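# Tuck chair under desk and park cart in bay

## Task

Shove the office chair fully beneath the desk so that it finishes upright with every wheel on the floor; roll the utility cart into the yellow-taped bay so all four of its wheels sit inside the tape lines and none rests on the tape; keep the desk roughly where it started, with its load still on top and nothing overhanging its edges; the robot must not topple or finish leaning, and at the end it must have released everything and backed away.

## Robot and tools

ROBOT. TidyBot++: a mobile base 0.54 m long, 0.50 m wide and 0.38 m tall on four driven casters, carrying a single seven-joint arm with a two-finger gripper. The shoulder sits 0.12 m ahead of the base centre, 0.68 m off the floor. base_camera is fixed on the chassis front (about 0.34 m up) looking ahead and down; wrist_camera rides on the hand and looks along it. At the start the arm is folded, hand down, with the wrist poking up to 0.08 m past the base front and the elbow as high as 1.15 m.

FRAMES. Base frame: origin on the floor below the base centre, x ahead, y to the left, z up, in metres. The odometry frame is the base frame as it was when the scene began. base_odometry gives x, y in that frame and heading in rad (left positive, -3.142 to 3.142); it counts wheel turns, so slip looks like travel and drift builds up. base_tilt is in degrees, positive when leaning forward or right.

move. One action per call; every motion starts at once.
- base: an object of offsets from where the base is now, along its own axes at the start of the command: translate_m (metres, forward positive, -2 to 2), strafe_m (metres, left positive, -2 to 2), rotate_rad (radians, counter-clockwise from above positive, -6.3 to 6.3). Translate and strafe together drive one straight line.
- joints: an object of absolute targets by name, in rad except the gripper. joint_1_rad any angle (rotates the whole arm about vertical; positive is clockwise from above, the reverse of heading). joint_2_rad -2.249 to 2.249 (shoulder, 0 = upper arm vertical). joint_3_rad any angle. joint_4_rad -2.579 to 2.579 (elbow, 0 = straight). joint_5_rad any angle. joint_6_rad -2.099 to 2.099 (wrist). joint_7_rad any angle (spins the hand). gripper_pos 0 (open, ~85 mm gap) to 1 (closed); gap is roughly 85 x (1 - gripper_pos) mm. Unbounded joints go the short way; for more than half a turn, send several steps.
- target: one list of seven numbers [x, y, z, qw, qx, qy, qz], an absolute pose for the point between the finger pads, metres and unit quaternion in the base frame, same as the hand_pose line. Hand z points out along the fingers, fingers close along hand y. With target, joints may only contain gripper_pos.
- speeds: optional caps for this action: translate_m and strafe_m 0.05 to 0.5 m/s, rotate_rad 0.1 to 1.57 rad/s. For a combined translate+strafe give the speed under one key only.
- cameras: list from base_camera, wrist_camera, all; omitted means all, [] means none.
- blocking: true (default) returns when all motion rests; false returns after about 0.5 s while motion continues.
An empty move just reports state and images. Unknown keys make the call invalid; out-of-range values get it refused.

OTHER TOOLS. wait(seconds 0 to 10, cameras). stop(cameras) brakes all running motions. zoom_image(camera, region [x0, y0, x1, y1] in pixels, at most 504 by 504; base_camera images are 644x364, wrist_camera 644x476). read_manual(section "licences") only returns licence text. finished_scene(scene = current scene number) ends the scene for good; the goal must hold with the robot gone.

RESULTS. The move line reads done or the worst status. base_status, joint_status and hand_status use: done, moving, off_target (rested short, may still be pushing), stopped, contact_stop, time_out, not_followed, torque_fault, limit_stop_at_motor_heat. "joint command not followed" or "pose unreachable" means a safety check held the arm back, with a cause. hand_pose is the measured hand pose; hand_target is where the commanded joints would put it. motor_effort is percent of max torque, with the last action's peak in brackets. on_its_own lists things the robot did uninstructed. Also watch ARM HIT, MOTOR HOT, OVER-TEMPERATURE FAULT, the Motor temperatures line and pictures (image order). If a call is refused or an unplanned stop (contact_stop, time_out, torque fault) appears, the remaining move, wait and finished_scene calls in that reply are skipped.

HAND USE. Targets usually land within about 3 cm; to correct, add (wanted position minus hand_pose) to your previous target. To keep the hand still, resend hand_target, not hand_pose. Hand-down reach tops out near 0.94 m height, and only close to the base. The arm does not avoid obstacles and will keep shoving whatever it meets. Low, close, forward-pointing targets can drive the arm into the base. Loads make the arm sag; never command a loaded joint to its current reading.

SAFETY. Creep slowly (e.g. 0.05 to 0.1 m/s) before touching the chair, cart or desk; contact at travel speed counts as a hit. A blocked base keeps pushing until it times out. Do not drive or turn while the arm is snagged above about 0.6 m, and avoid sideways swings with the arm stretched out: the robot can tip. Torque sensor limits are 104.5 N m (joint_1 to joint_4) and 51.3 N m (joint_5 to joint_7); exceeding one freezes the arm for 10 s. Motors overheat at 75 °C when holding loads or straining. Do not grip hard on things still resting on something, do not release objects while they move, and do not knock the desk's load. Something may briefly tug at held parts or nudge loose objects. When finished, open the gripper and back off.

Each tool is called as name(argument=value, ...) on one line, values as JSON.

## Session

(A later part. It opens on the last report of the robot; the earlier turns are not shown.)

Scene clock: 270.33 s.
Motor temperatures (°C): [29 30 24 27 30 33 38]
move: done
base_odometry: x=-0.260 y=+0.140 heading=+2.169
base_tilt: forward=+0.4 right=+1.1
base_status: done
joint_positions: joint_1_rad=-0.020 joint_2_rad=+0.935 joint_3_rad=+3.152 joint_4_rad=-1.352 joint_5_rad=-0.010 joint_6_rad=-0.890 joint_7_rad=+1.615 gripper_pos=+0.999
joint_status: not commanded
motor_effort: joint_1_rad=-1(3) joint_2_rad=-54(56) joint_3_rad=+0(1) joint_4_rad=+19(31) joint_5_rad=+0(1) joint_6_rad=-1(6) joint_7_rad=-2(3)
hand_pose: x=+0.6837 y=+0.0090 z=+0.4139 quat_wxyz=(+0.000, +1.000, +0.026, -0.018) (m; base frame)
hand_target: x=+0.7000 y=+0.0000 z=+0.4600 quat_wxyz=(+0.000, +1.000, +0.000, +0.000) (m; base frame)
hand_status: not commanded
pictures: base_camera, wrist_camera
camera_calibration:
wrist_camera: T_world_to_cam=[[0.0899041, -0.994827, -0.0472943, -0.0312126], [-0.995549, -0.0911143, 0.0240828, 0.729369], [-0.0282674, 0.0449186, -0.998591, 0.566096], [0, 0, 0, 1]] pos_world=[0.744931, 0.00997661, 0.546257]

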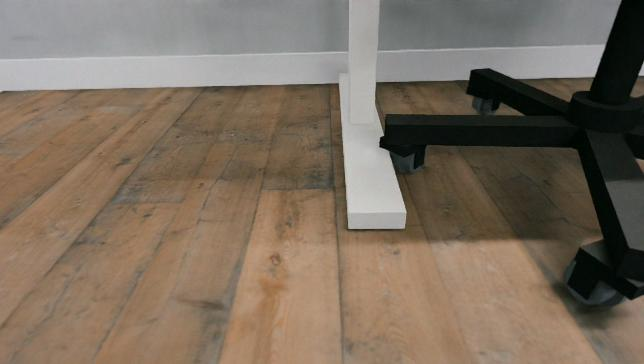

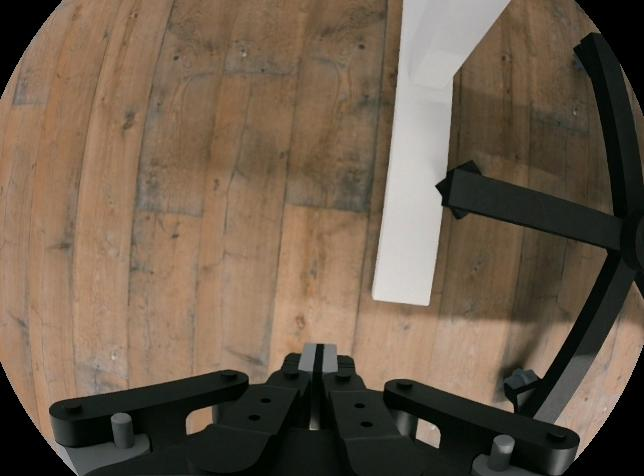

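move(base={"translate_m":-0.04}, cameras=[])

move(base={"strafe_m":-0.48}, speeds={"strafe_m":0.1})

Scene clock: 271.73 s.
Motor temperatures (°C): [29 30 24 27 30 33 38]
move: done
base_odometry: x=-0.238 y=+0.107 heading=+2.169
base_tilt: forward=+0.4 right=+1.1
base_status: done
joint_positions: joint_1_rad=-0.019 joint_2_rad=+0.900 joint_3_rad=+3.153 joint_4_rad=-1.313 joint_5_rad=-0.010 joint_6_rad=-0.893 joint_7_rad=+1.615 gripper_pos=+0.999
joint_status: not commanded
motor_effort: joint_1_rad=-2(3) joint_2_rad=-46(52) joint_3_rad=+0(1) joint_4_rad=+14(19) joint_5_rad=+0(1) joint_6_rad=+0(2) joint_7_rad=-2(3)
hand_pose: x=+0.7115 y=+0.0091 z=+0.4439 quat_wxyz=(+0.001, +1.000, +0.025, +0.018) (m; base frame)
hand_target: x=+0.7000 y=+0.0000 z=+0.4600 quat_wxyz=(+0.000, +1.000, +0.000, +0.000) (m; base frame)
hand_status: not commanded
pictures: none
No camera images: "cameras" was empty.

Scene clock: 277.13 s.
Motor temperatures (°C): [29 31 24 27 30 33 38]
move: done
base_odometry: x=+0.159 y=+0.377 heading=+2.169
base_tilt: forward=+0.4 right=+1.1
base_status: done
joint_positions: joint_1_rad=-0.088 joint_2_rad=+0.890 joint_3_rad=+3.115 joint_4_rad=-1.334 joint_5_rad=-0.036 joint_6_rad=-0.917 joint_7_rad=+1.615 gripper_pos=+0.999
joint_status: not commanded
motor_effort: joint_1_rad=+13(17) joint_2_rad=-42(49) joint_3_rad=+7(13) joint_4_rad=+22(23) joint_5_rad=+2(8) joint_6_rad=+0(5) joint_7_rad=-2(3)
hand_pose: x=+0.6910 y=+0.0756 z=+0.4451 quat_wxyz=(-0.025, +0.998, +0.064, -0.001) (m; base frame)
hand_target: x=+0.7000 y=+0.0000 z=+0.4600 quat_wxyz=(+0.000, +1.000, +0.000, +0.000) (m; base frame)
hand_status: not commanded
pictures: base_camera, wrist_camera
camera_calibration:
wrist_camera: T_world_to_cam=[[0.166648, -0.98146, -0.0946802, 0.00292461], [-0.986016, -0.165946, -0.0152912, 0.758537], [-0.00070409, 0.0959045, -0.99539, 0.570073], [0, 0, 0, 1]] pos_world=[0.747844, 0.0740742, 0.579321]

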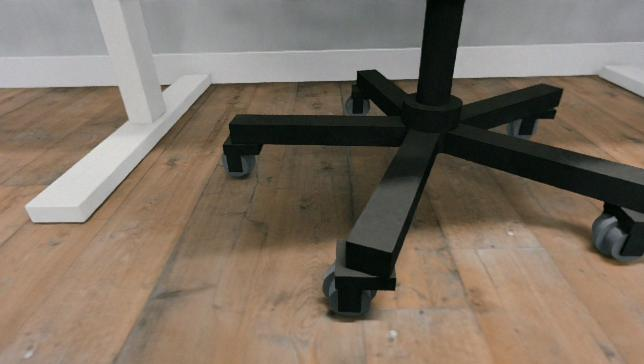

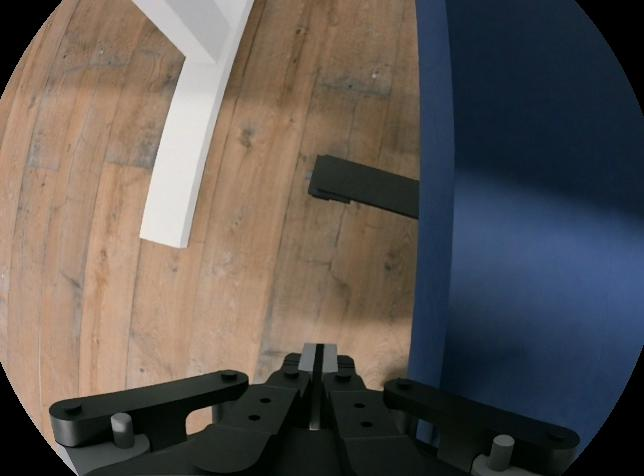

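move(base={"strafe_m":0.12}, cameras=[])

move(base={"translate_m":-0.75}, cameras=[])

move(base={"strafe_m":-0.39}, joints={"joint_1_rad":-0.03,"joint_2_rad":-0.37,"joint_3_rad":3.148,"joint_4_rad":-2.5,"joint_5_rad":-0.04,"joint_6_rad":0.3,"joint_7_rad":1.6})

Scene clock: 278.73 s.
Motor temperatures (°C): [29 31 24 27 30 33 38]
move: done
base_odometry: x=+0.060 y=+0.310 heading=+2.168
base_tilt: forward=+0.4 right=+1.1
base_status: done
joint_positions: joint_1_rad=+0.008 joint_2_rad=+0.890 joint_3_rad=+3.170 joint_4_rad=-1.330 joint_5_rad=-0.029 joint_6_rad=-0.917 joint_7_rad=+1.615 gripper_pos=+0.999
joint_status: not commanded
motor_effort: joint_1_rad=-3(12) joint_2_rad=-43(47) joint_3_rad=-1(8) joint_4_rad=+18(26) joint_5_rad=+0(7) joint_6_rad=-1(1) joint_7_rad=-2(3)
hand_pose: x=+0.6978 y=-0.0118 z=+0.4451 quat_wxyz=(+0.000, +1.000, +0.000, +0.002) (m; base frame)
hand_target: x=+0.7000 y=+0.0000 z=+0.4600 quat_wxyz=(+0.000, +1.000, +0.000, +0.000) (m; base frame)
hand_status: not commanded
pictures: none
No camera images: "cameras" was empty.

Scene clock: 281.30 s.
Motor temperatures (°C): [29 31 24 27 30 33 38]
move: done
base_odometry: x=+0.482 y=-0.311 heading=+2.168
base_tilt: forward=+0.4 right=+1.1
base_status: done
joint_positions: joint_1_rad=-0.001 joint_2_rad=+0.891 joint_3_rad=+3.170 joint_4_rad=-1.310 joint_5_rad=-0.029 joint_6_rad=-0.917 joint_7_rad=+1.615 gripper_pos=+0.999
joint_status: not commanded
motor_effort: joint_1_rad=-2(3) joint_2_rad=-45(49) joint_3_rad=+0(1) joint_4_rad=+15(18) joint_5_rad=+0(1) joint_6_rad=+0(2) joint_7_rad=-3(3)
hand_pose: x=+0.7076 y=-0.0067 z=+0.4495 quat_wxyz=(+0.000, +1.000, +0.005, +0.012) (m; base frame)
hand_target: x=+0.7000 y=+0.0000 z=+0.4600 quat_wxyz=(+0.000, +1.000, +0.000, +0.000) (m; base frame)
hand_status: not commanded
pictures: none
No camera images: "cameras" was empty.

Scene clock: 284.17 s.
Motor temperatures (°C): [29 31 24 27 30 33 38]
move: done
base_odometry: x=+0.804 y=-0.091 heading=+2.168
base_tilt: forward=+0.4 right=+1.2
base_status: done
joint_positions: joint_1_rad=-0.017 joint_2_rad=-0.347 joint_3_rad=+3.161 joint_4_rad=-2.482 joint_5_rad=-0.029 joint_6_rad=+0.221 joint_7_rad=+1.615 gripper_pos=+0.999
joint_status: all done
motor_effort: joint_1_rad=-2(5) joint_2_rad=-6(47) joint_3_rad=+0(2) joint_4_rad=+20(21) joint_5_rad=+0(2) joint_6_rad=+8(8) joint_7_rad=-2(3)
hand_pose: x=+0.5350 y=-0.0018 z=+0.8045 quat_wxyz=(+0.005, +0.818, +0.002, +0.576) (m; base frame)
hand_target: x=+0.5342 y=+0.0073 z=+0.8275 quat_wxyz=(-0.006, +0.793, +0.002, +0.610) (m; base frame)
hand_status: not commanded
pictures: base_camera, wrist_camera
camera_calibration:
wrist_camera: T_world_to_cam=[[0.0547546, -0.997941, 0.0333928, -0.0562204], [-0.326185, -0.0494852, -0.94401, 0.991678], [0.943719, 0.0407967, -0.328223, -0.106921], [0, 0, 0, 1]] pos_world=[0.427452, -0.00266931, 0.902937]

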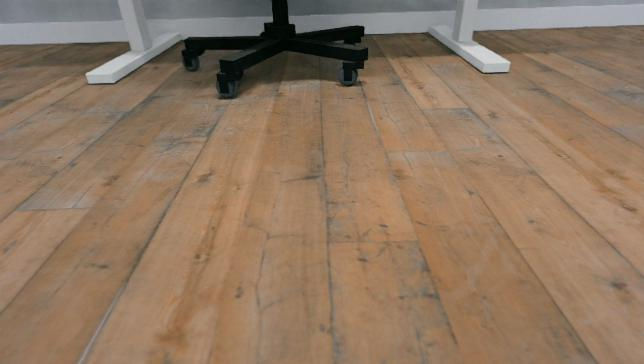

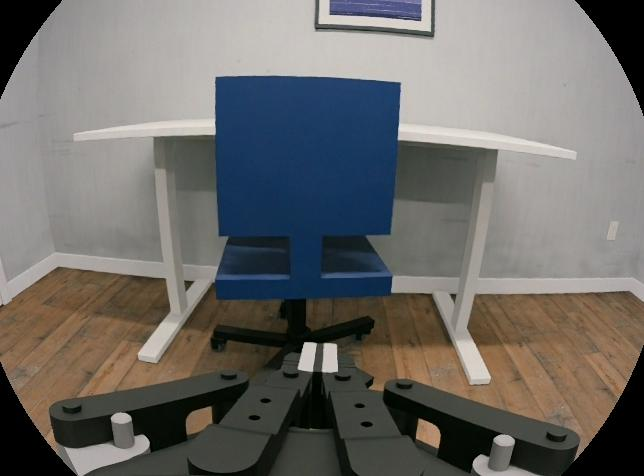

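move(base={"strafe_m":0.06}, joints={"joint_1_rad":3.1,"joint_6_rad":-0.84}, cameras=[])

move(base={"translate_m":0.85}, speeds={"translate_m":0.3})

move(base={"translate_m":0.25}, speeds={"translate_m":0.07})

Scene clock: 288.33 s.
Motor temperatures (°C): [29 31 24 27 30 33 38]
move: done
base_odometry: x=+0.755 y=-0.125 heading=+2.167
base_tilt: forward=+0.4 right=+1.1
base_status: done
joint_positions: joint_1_rad=+3.086 joint_2_rad=-0.347 joint_3_rad=+3.151 joint_4_rad=-2.482 joint_5_rad=-0.029 joint_6_rad=-0.758 joint_7_rad=+1.615 gripper_pos=+0.999
joint_status: all done
motor_effort: joint_1_rad=-1(3) joint_2_rad=-3(8) joint_3_rad=+1(3) joint_4_rad=+16(20) joint_5_rad=+0(1) joint_6_rad=+2(8) joint_7_rad=-2(3)
hand_pose: x=-0.0796 y=-0.0170 z=+0.6076 quat_wxyz=(+0.124, +0.035, -0.992, +0.013) (m; base frame)
hand_target: x=-0.0482 y=-0.0168 z=+0.6008 quat_wxyz=(+0.086, +0.020, -0.996, +0.017) (m; base frame)
hand_status: not commanded
pictures: none
No camera images: "cameras" was empty.

Scene clock: 292.00 s.
Motor temperatures (°C): [29 31 24 27 30 33 38]
move: done
base_odometry: x=+0.277 y=+0.579 heading=+2.167
base_tilt: forward=+0.4 right=+1.1
base_status: done
joint_positions: joint_1_rad=+3.087 joint_2_rad=-0.354 joint_3_rad=+3.151 joint_4_rad=-2.488 joint_5_rad=-0.029 joint_6_rad=-0.766 joint_7_rad=+1.615 gripper_pos=+0.999
joint_status: not commanded
motor_effort: joint_1_rad=-2(3) joint_2_rad=-4(8) joint_3_rad=+1(1) joint_4_rad=+16(17) joint_5_rad=+0(1) joint_6_rad=+2(2) joint_7_rad=-2(3)
hand_pose: x=-0.0752 y=-0.0168 z=+0.6067 quat_wxyz=(+0.121, +0.035, -0.992, +0.013) (m; base frame)
hand_target: x=-0.0482 y=-0.0168 z=+0.6008 quat_wxyz=(+0.086, +0.020, -0.996, +0.017) (m; base frame)
hand_status: not commanded
pictures: base_camera, wrist_camera
camera_calibration:
wrist_camera: T_world_to_cam=[[-0.12312, 0.991039, -0.0517971, 0.0406042], [0.961919, 0.106342, -0.2518, 0.284701], [-0.244035, -0.0808263, -0.966392, 0.700399], [0, 0, 0, 1]] pos_world=[-0.0979377, -0.0139054, 0.750651]

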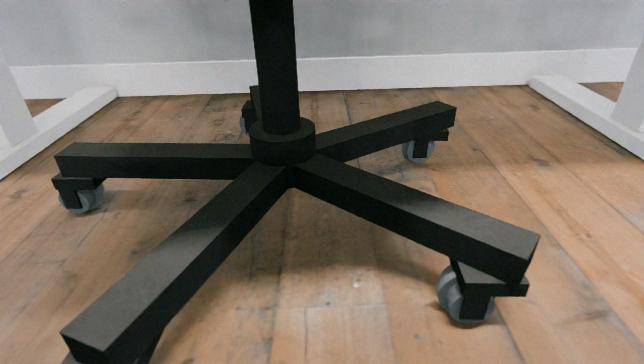

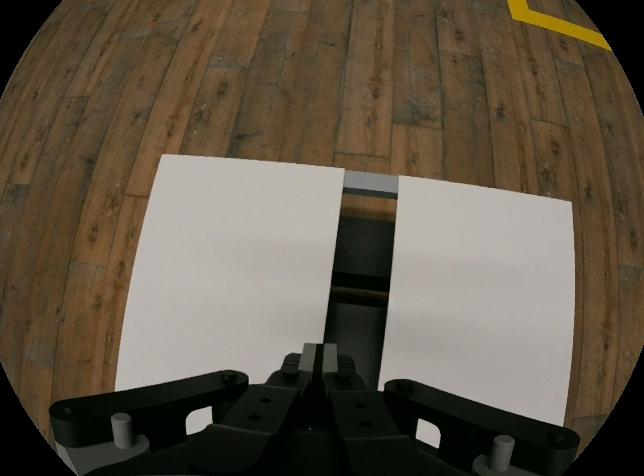

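Scene clock: 298.93 s.
Motor temperatures (°C): [29 31 24 27 30 33 38]
move: time_out
base_odometry: x=+0.138 y=+0.783 heading=+2.167
base_tilt: forward=+0.4 right=+1.1
base_status: translate_m time_out (by the wheels' count: +0.247 of +0.250)
joint_positions: joint_1_rad=+3.088 joint_2_rad=-0.315 joint_3_rad=+3.151 joint_4_rad=-2.490 joint_5_rad=-0.029 joint_6_rad=-0.768 joint_7_rad=+1.615 gripper_pos=+0.999
joint_status: not commanded
motor_effort: joint_1_rad=-1(3) joint_2_rad=-13(19) joint_3_rad=+2(2) joint_4_rad=+16(17) joint_5_rad=+0(1) joint_6_rad=+1(2) joint_7_rad=-3(3)
hand_pose: x=-0.0700 y=-0.0164 z=+0.5980 quat_wxyz=(+0.098, +0.034, -0.994, +0.013) (m; base frame)
hand_target: x=-0.0482 y=-0.0168 z=+0.6008 quat_wxyz=(+0.086, +0.020, -0.996, +0.017) (m; base frame)
hand_status: not commanded
pictures: base_camera, wrist_camera
camera_calibration:
wrist_camera: T_world_to_cam=[[-0.119535, 0.991314, -0.054838, 0.0423892], [0.97233, 0.105722, -0.208322, 0.2522], [-0.200715, -0.0782223, -0.976522, 0.702432], [0, 0, 0, 1]] pos_world=[-0.0991659, -0.0137382, 0.740803]

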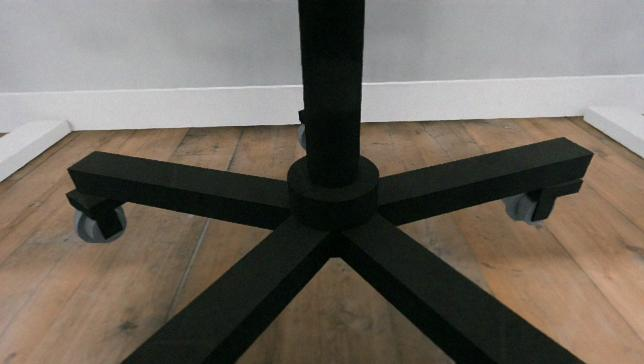

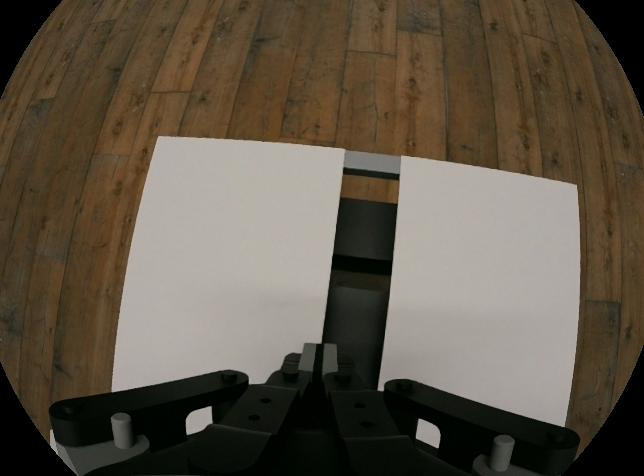

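move(base={"translate_m":-0.9}, cameras=[])

move(joints={"joint_1_rad":-0.03,"joint_6_rad":0.3})

move(base={"rotate_rad":1.9})

Scene clock: 302.10 s.
Motor temperatures (°C): [29 31 24 27 30 33 38]
move: done
base_odometry: x=+0.644 y=+0.039 heading=+2.167
base_tilt: forward=+0.4 right=+1.1
base_status: done
joint_positions: joint_1_rad=+3.090 joint_2_rad=-0.371 joint_3_rad=+3.151 joint_4_rad=-2.494 joint_5_rad=-0.029 joint_6_rad=-0.771 joint_7_rad=+1.615 gripper_pos=+0.999
joint_status: not commanded
motor_effort: joint_1_rad=-2(3) joint_2_rad=-3(15) joint_3_rad=+1(2) joint_4_rad=+16(18) joint_5_rad=+0(1) joint_6_rad=+2(3) joint_7_rad=-2(3)
hand_pose: x=-0.0722 y=-0.0161 z=+0.6075 quat_wxyz=(+0.124, +0.034, -0.992, +0.013) (m; base frame)
hand_target: x=-0.0482 y=-0.0168 z=+0.6008 quat_wxyz=(+0.086, +0.020, -0.996, +0.017) (m; base frame)
hand_status: not commanded
pictures: none
No camera images: "cameras" was empty.

Scene clock: 306.03 s.
Motor temperatures (°C): [29 30 24 27 30 33 38]
move: done
base_odometry: x=+0.644 y=+0.039 heading=+2.167
base_tilt: forward=+0.4 right=+1.1
base_status: not commanded
joint_positions: joint_1_rad=-0.017 joint_2_rad=-0.371 joint_3_rad=+3.151 joint_4_rad=-2.494 joint_5_rad=-0.029 joint_6_rad=+0.221 joint_7_rad=+1.615 gripper_pos=+0.999
joint_status: all done
motor_effort: joint_1_rad=-2(3) joint_2_rad=-6(7) joint_3_rad=+1(2) joint_4_rad=+20(20) joint_5_rad=+0(1) joint_6_rad=+8(9) joint_7_rad=-2(3)
hand_pose: x=+0.5286 y=+0.0022 z=+0.8080 quat_wxyz=(+0.003, +0.814, +0.007, +0.581) (m; base frame)
hand_target: x=+0.5342 y=+0.0073 z=+0.8275 quat_wxyz=(-0.006, +0.793, +0.002, +0.610) (m; base frame)
hand_status: not commanded
pictures: base_camera, wrist_camera
camera_calibration:
wrist_camera: T_world_to_cam=[[0.0631377, -0.997314, 0.0371324, -0.0594217], [-0.313732, -0.0551546, -0.947908, 0.989733], [0.94741, 0.0481991, -0.316372, -0.111475], [0, 0, 0, 1]] pos_world=[0.419875, 0.000699209, 0.905115]

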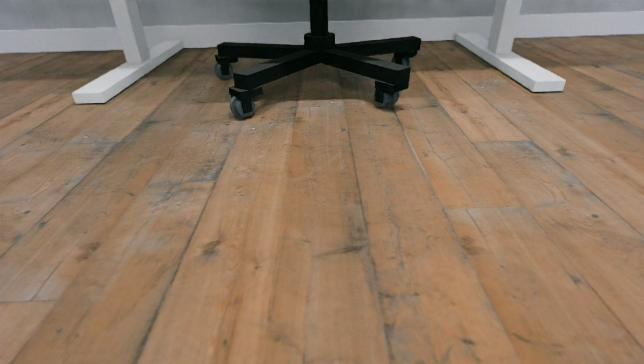

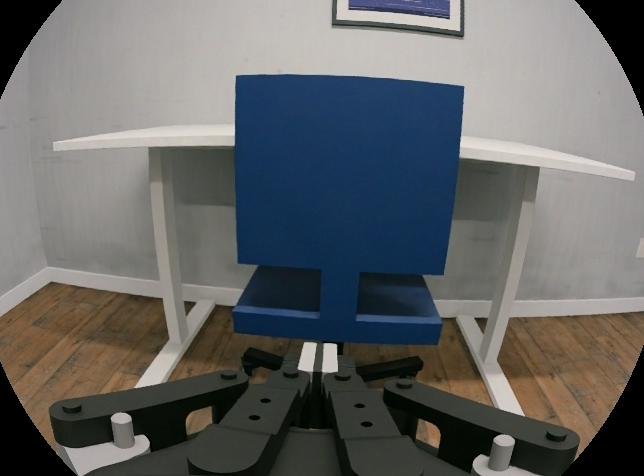

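Scene clock: 308.53 s.
Motor temperatures (°C): [29 30 24 27 30 33 38]
move: done
base_odometry: x=+0.644 y=+0.039 heading=-2.217
base_tilt: forward=+0.4 right=+1.1
base_status: done
joint_positions: joint_1_rad=-0.022 joint_2_rad=-0.371 joint_3_rad=+3.151 joint_4_rad=-2.494 joint_5_rad=-0.029 joint_6_rad=+0.225 joint_7_rad=+1.615 gripper_pos=+0.999
joint_status: not commanded
motor_effort: joint_1_rad=-2(3) joint_2_rad=-6(8) joint_3_rad=+1(2) joint_4_rad=+20(20) joint_5_rad=+1(1) joint_6_rad=+8(8) joint_7_rad=-2(3)
hand_pose: x=+0.5290 y=+0.0041 z=+0.8093 quat_wxyz=(+0.002, +0.813, +0.009, +0.583) (m; base frame)
hand_target: x=+0.5342 y=+0.0073 z=+0.8275 quat_wxyz=(-0.006, +0.793, +0.002, +0.610) (m; base frame)
hand_status: not commanded
pictures: base_camera, wrist_camera
camera_calibration:
wrist_camera: T_world_to_cam=[[0.0675152, -0.997015, 0.0374427, -0.06019], [-0.309437, -0.0566025, -0.949234, 0.989962], [0.94852, 0.0525016, -0.312335, -0.115432], [0, 0, 0, 1]] pos_world=[0.419884, 0.00208429, 0.905906]

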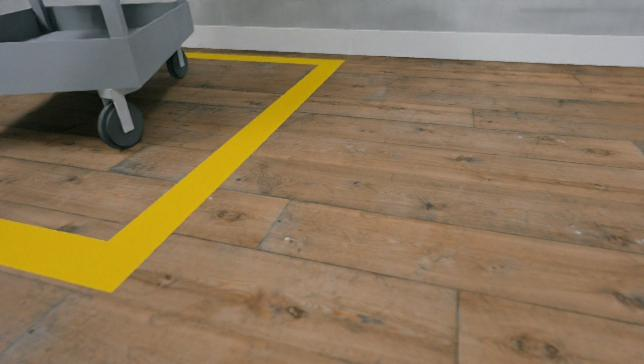

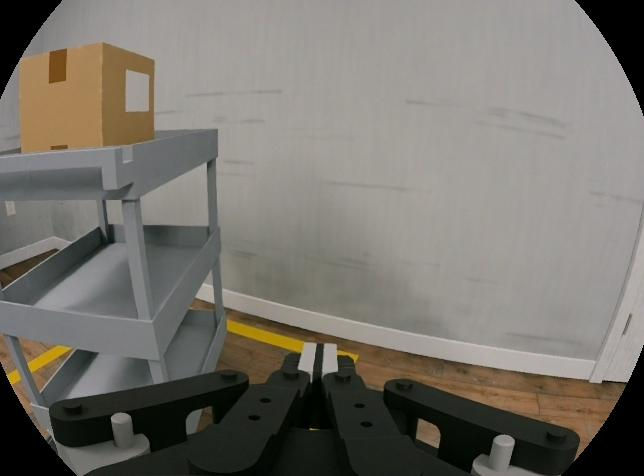

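finished_scene(scene=2)

The scene is finished: the task was done.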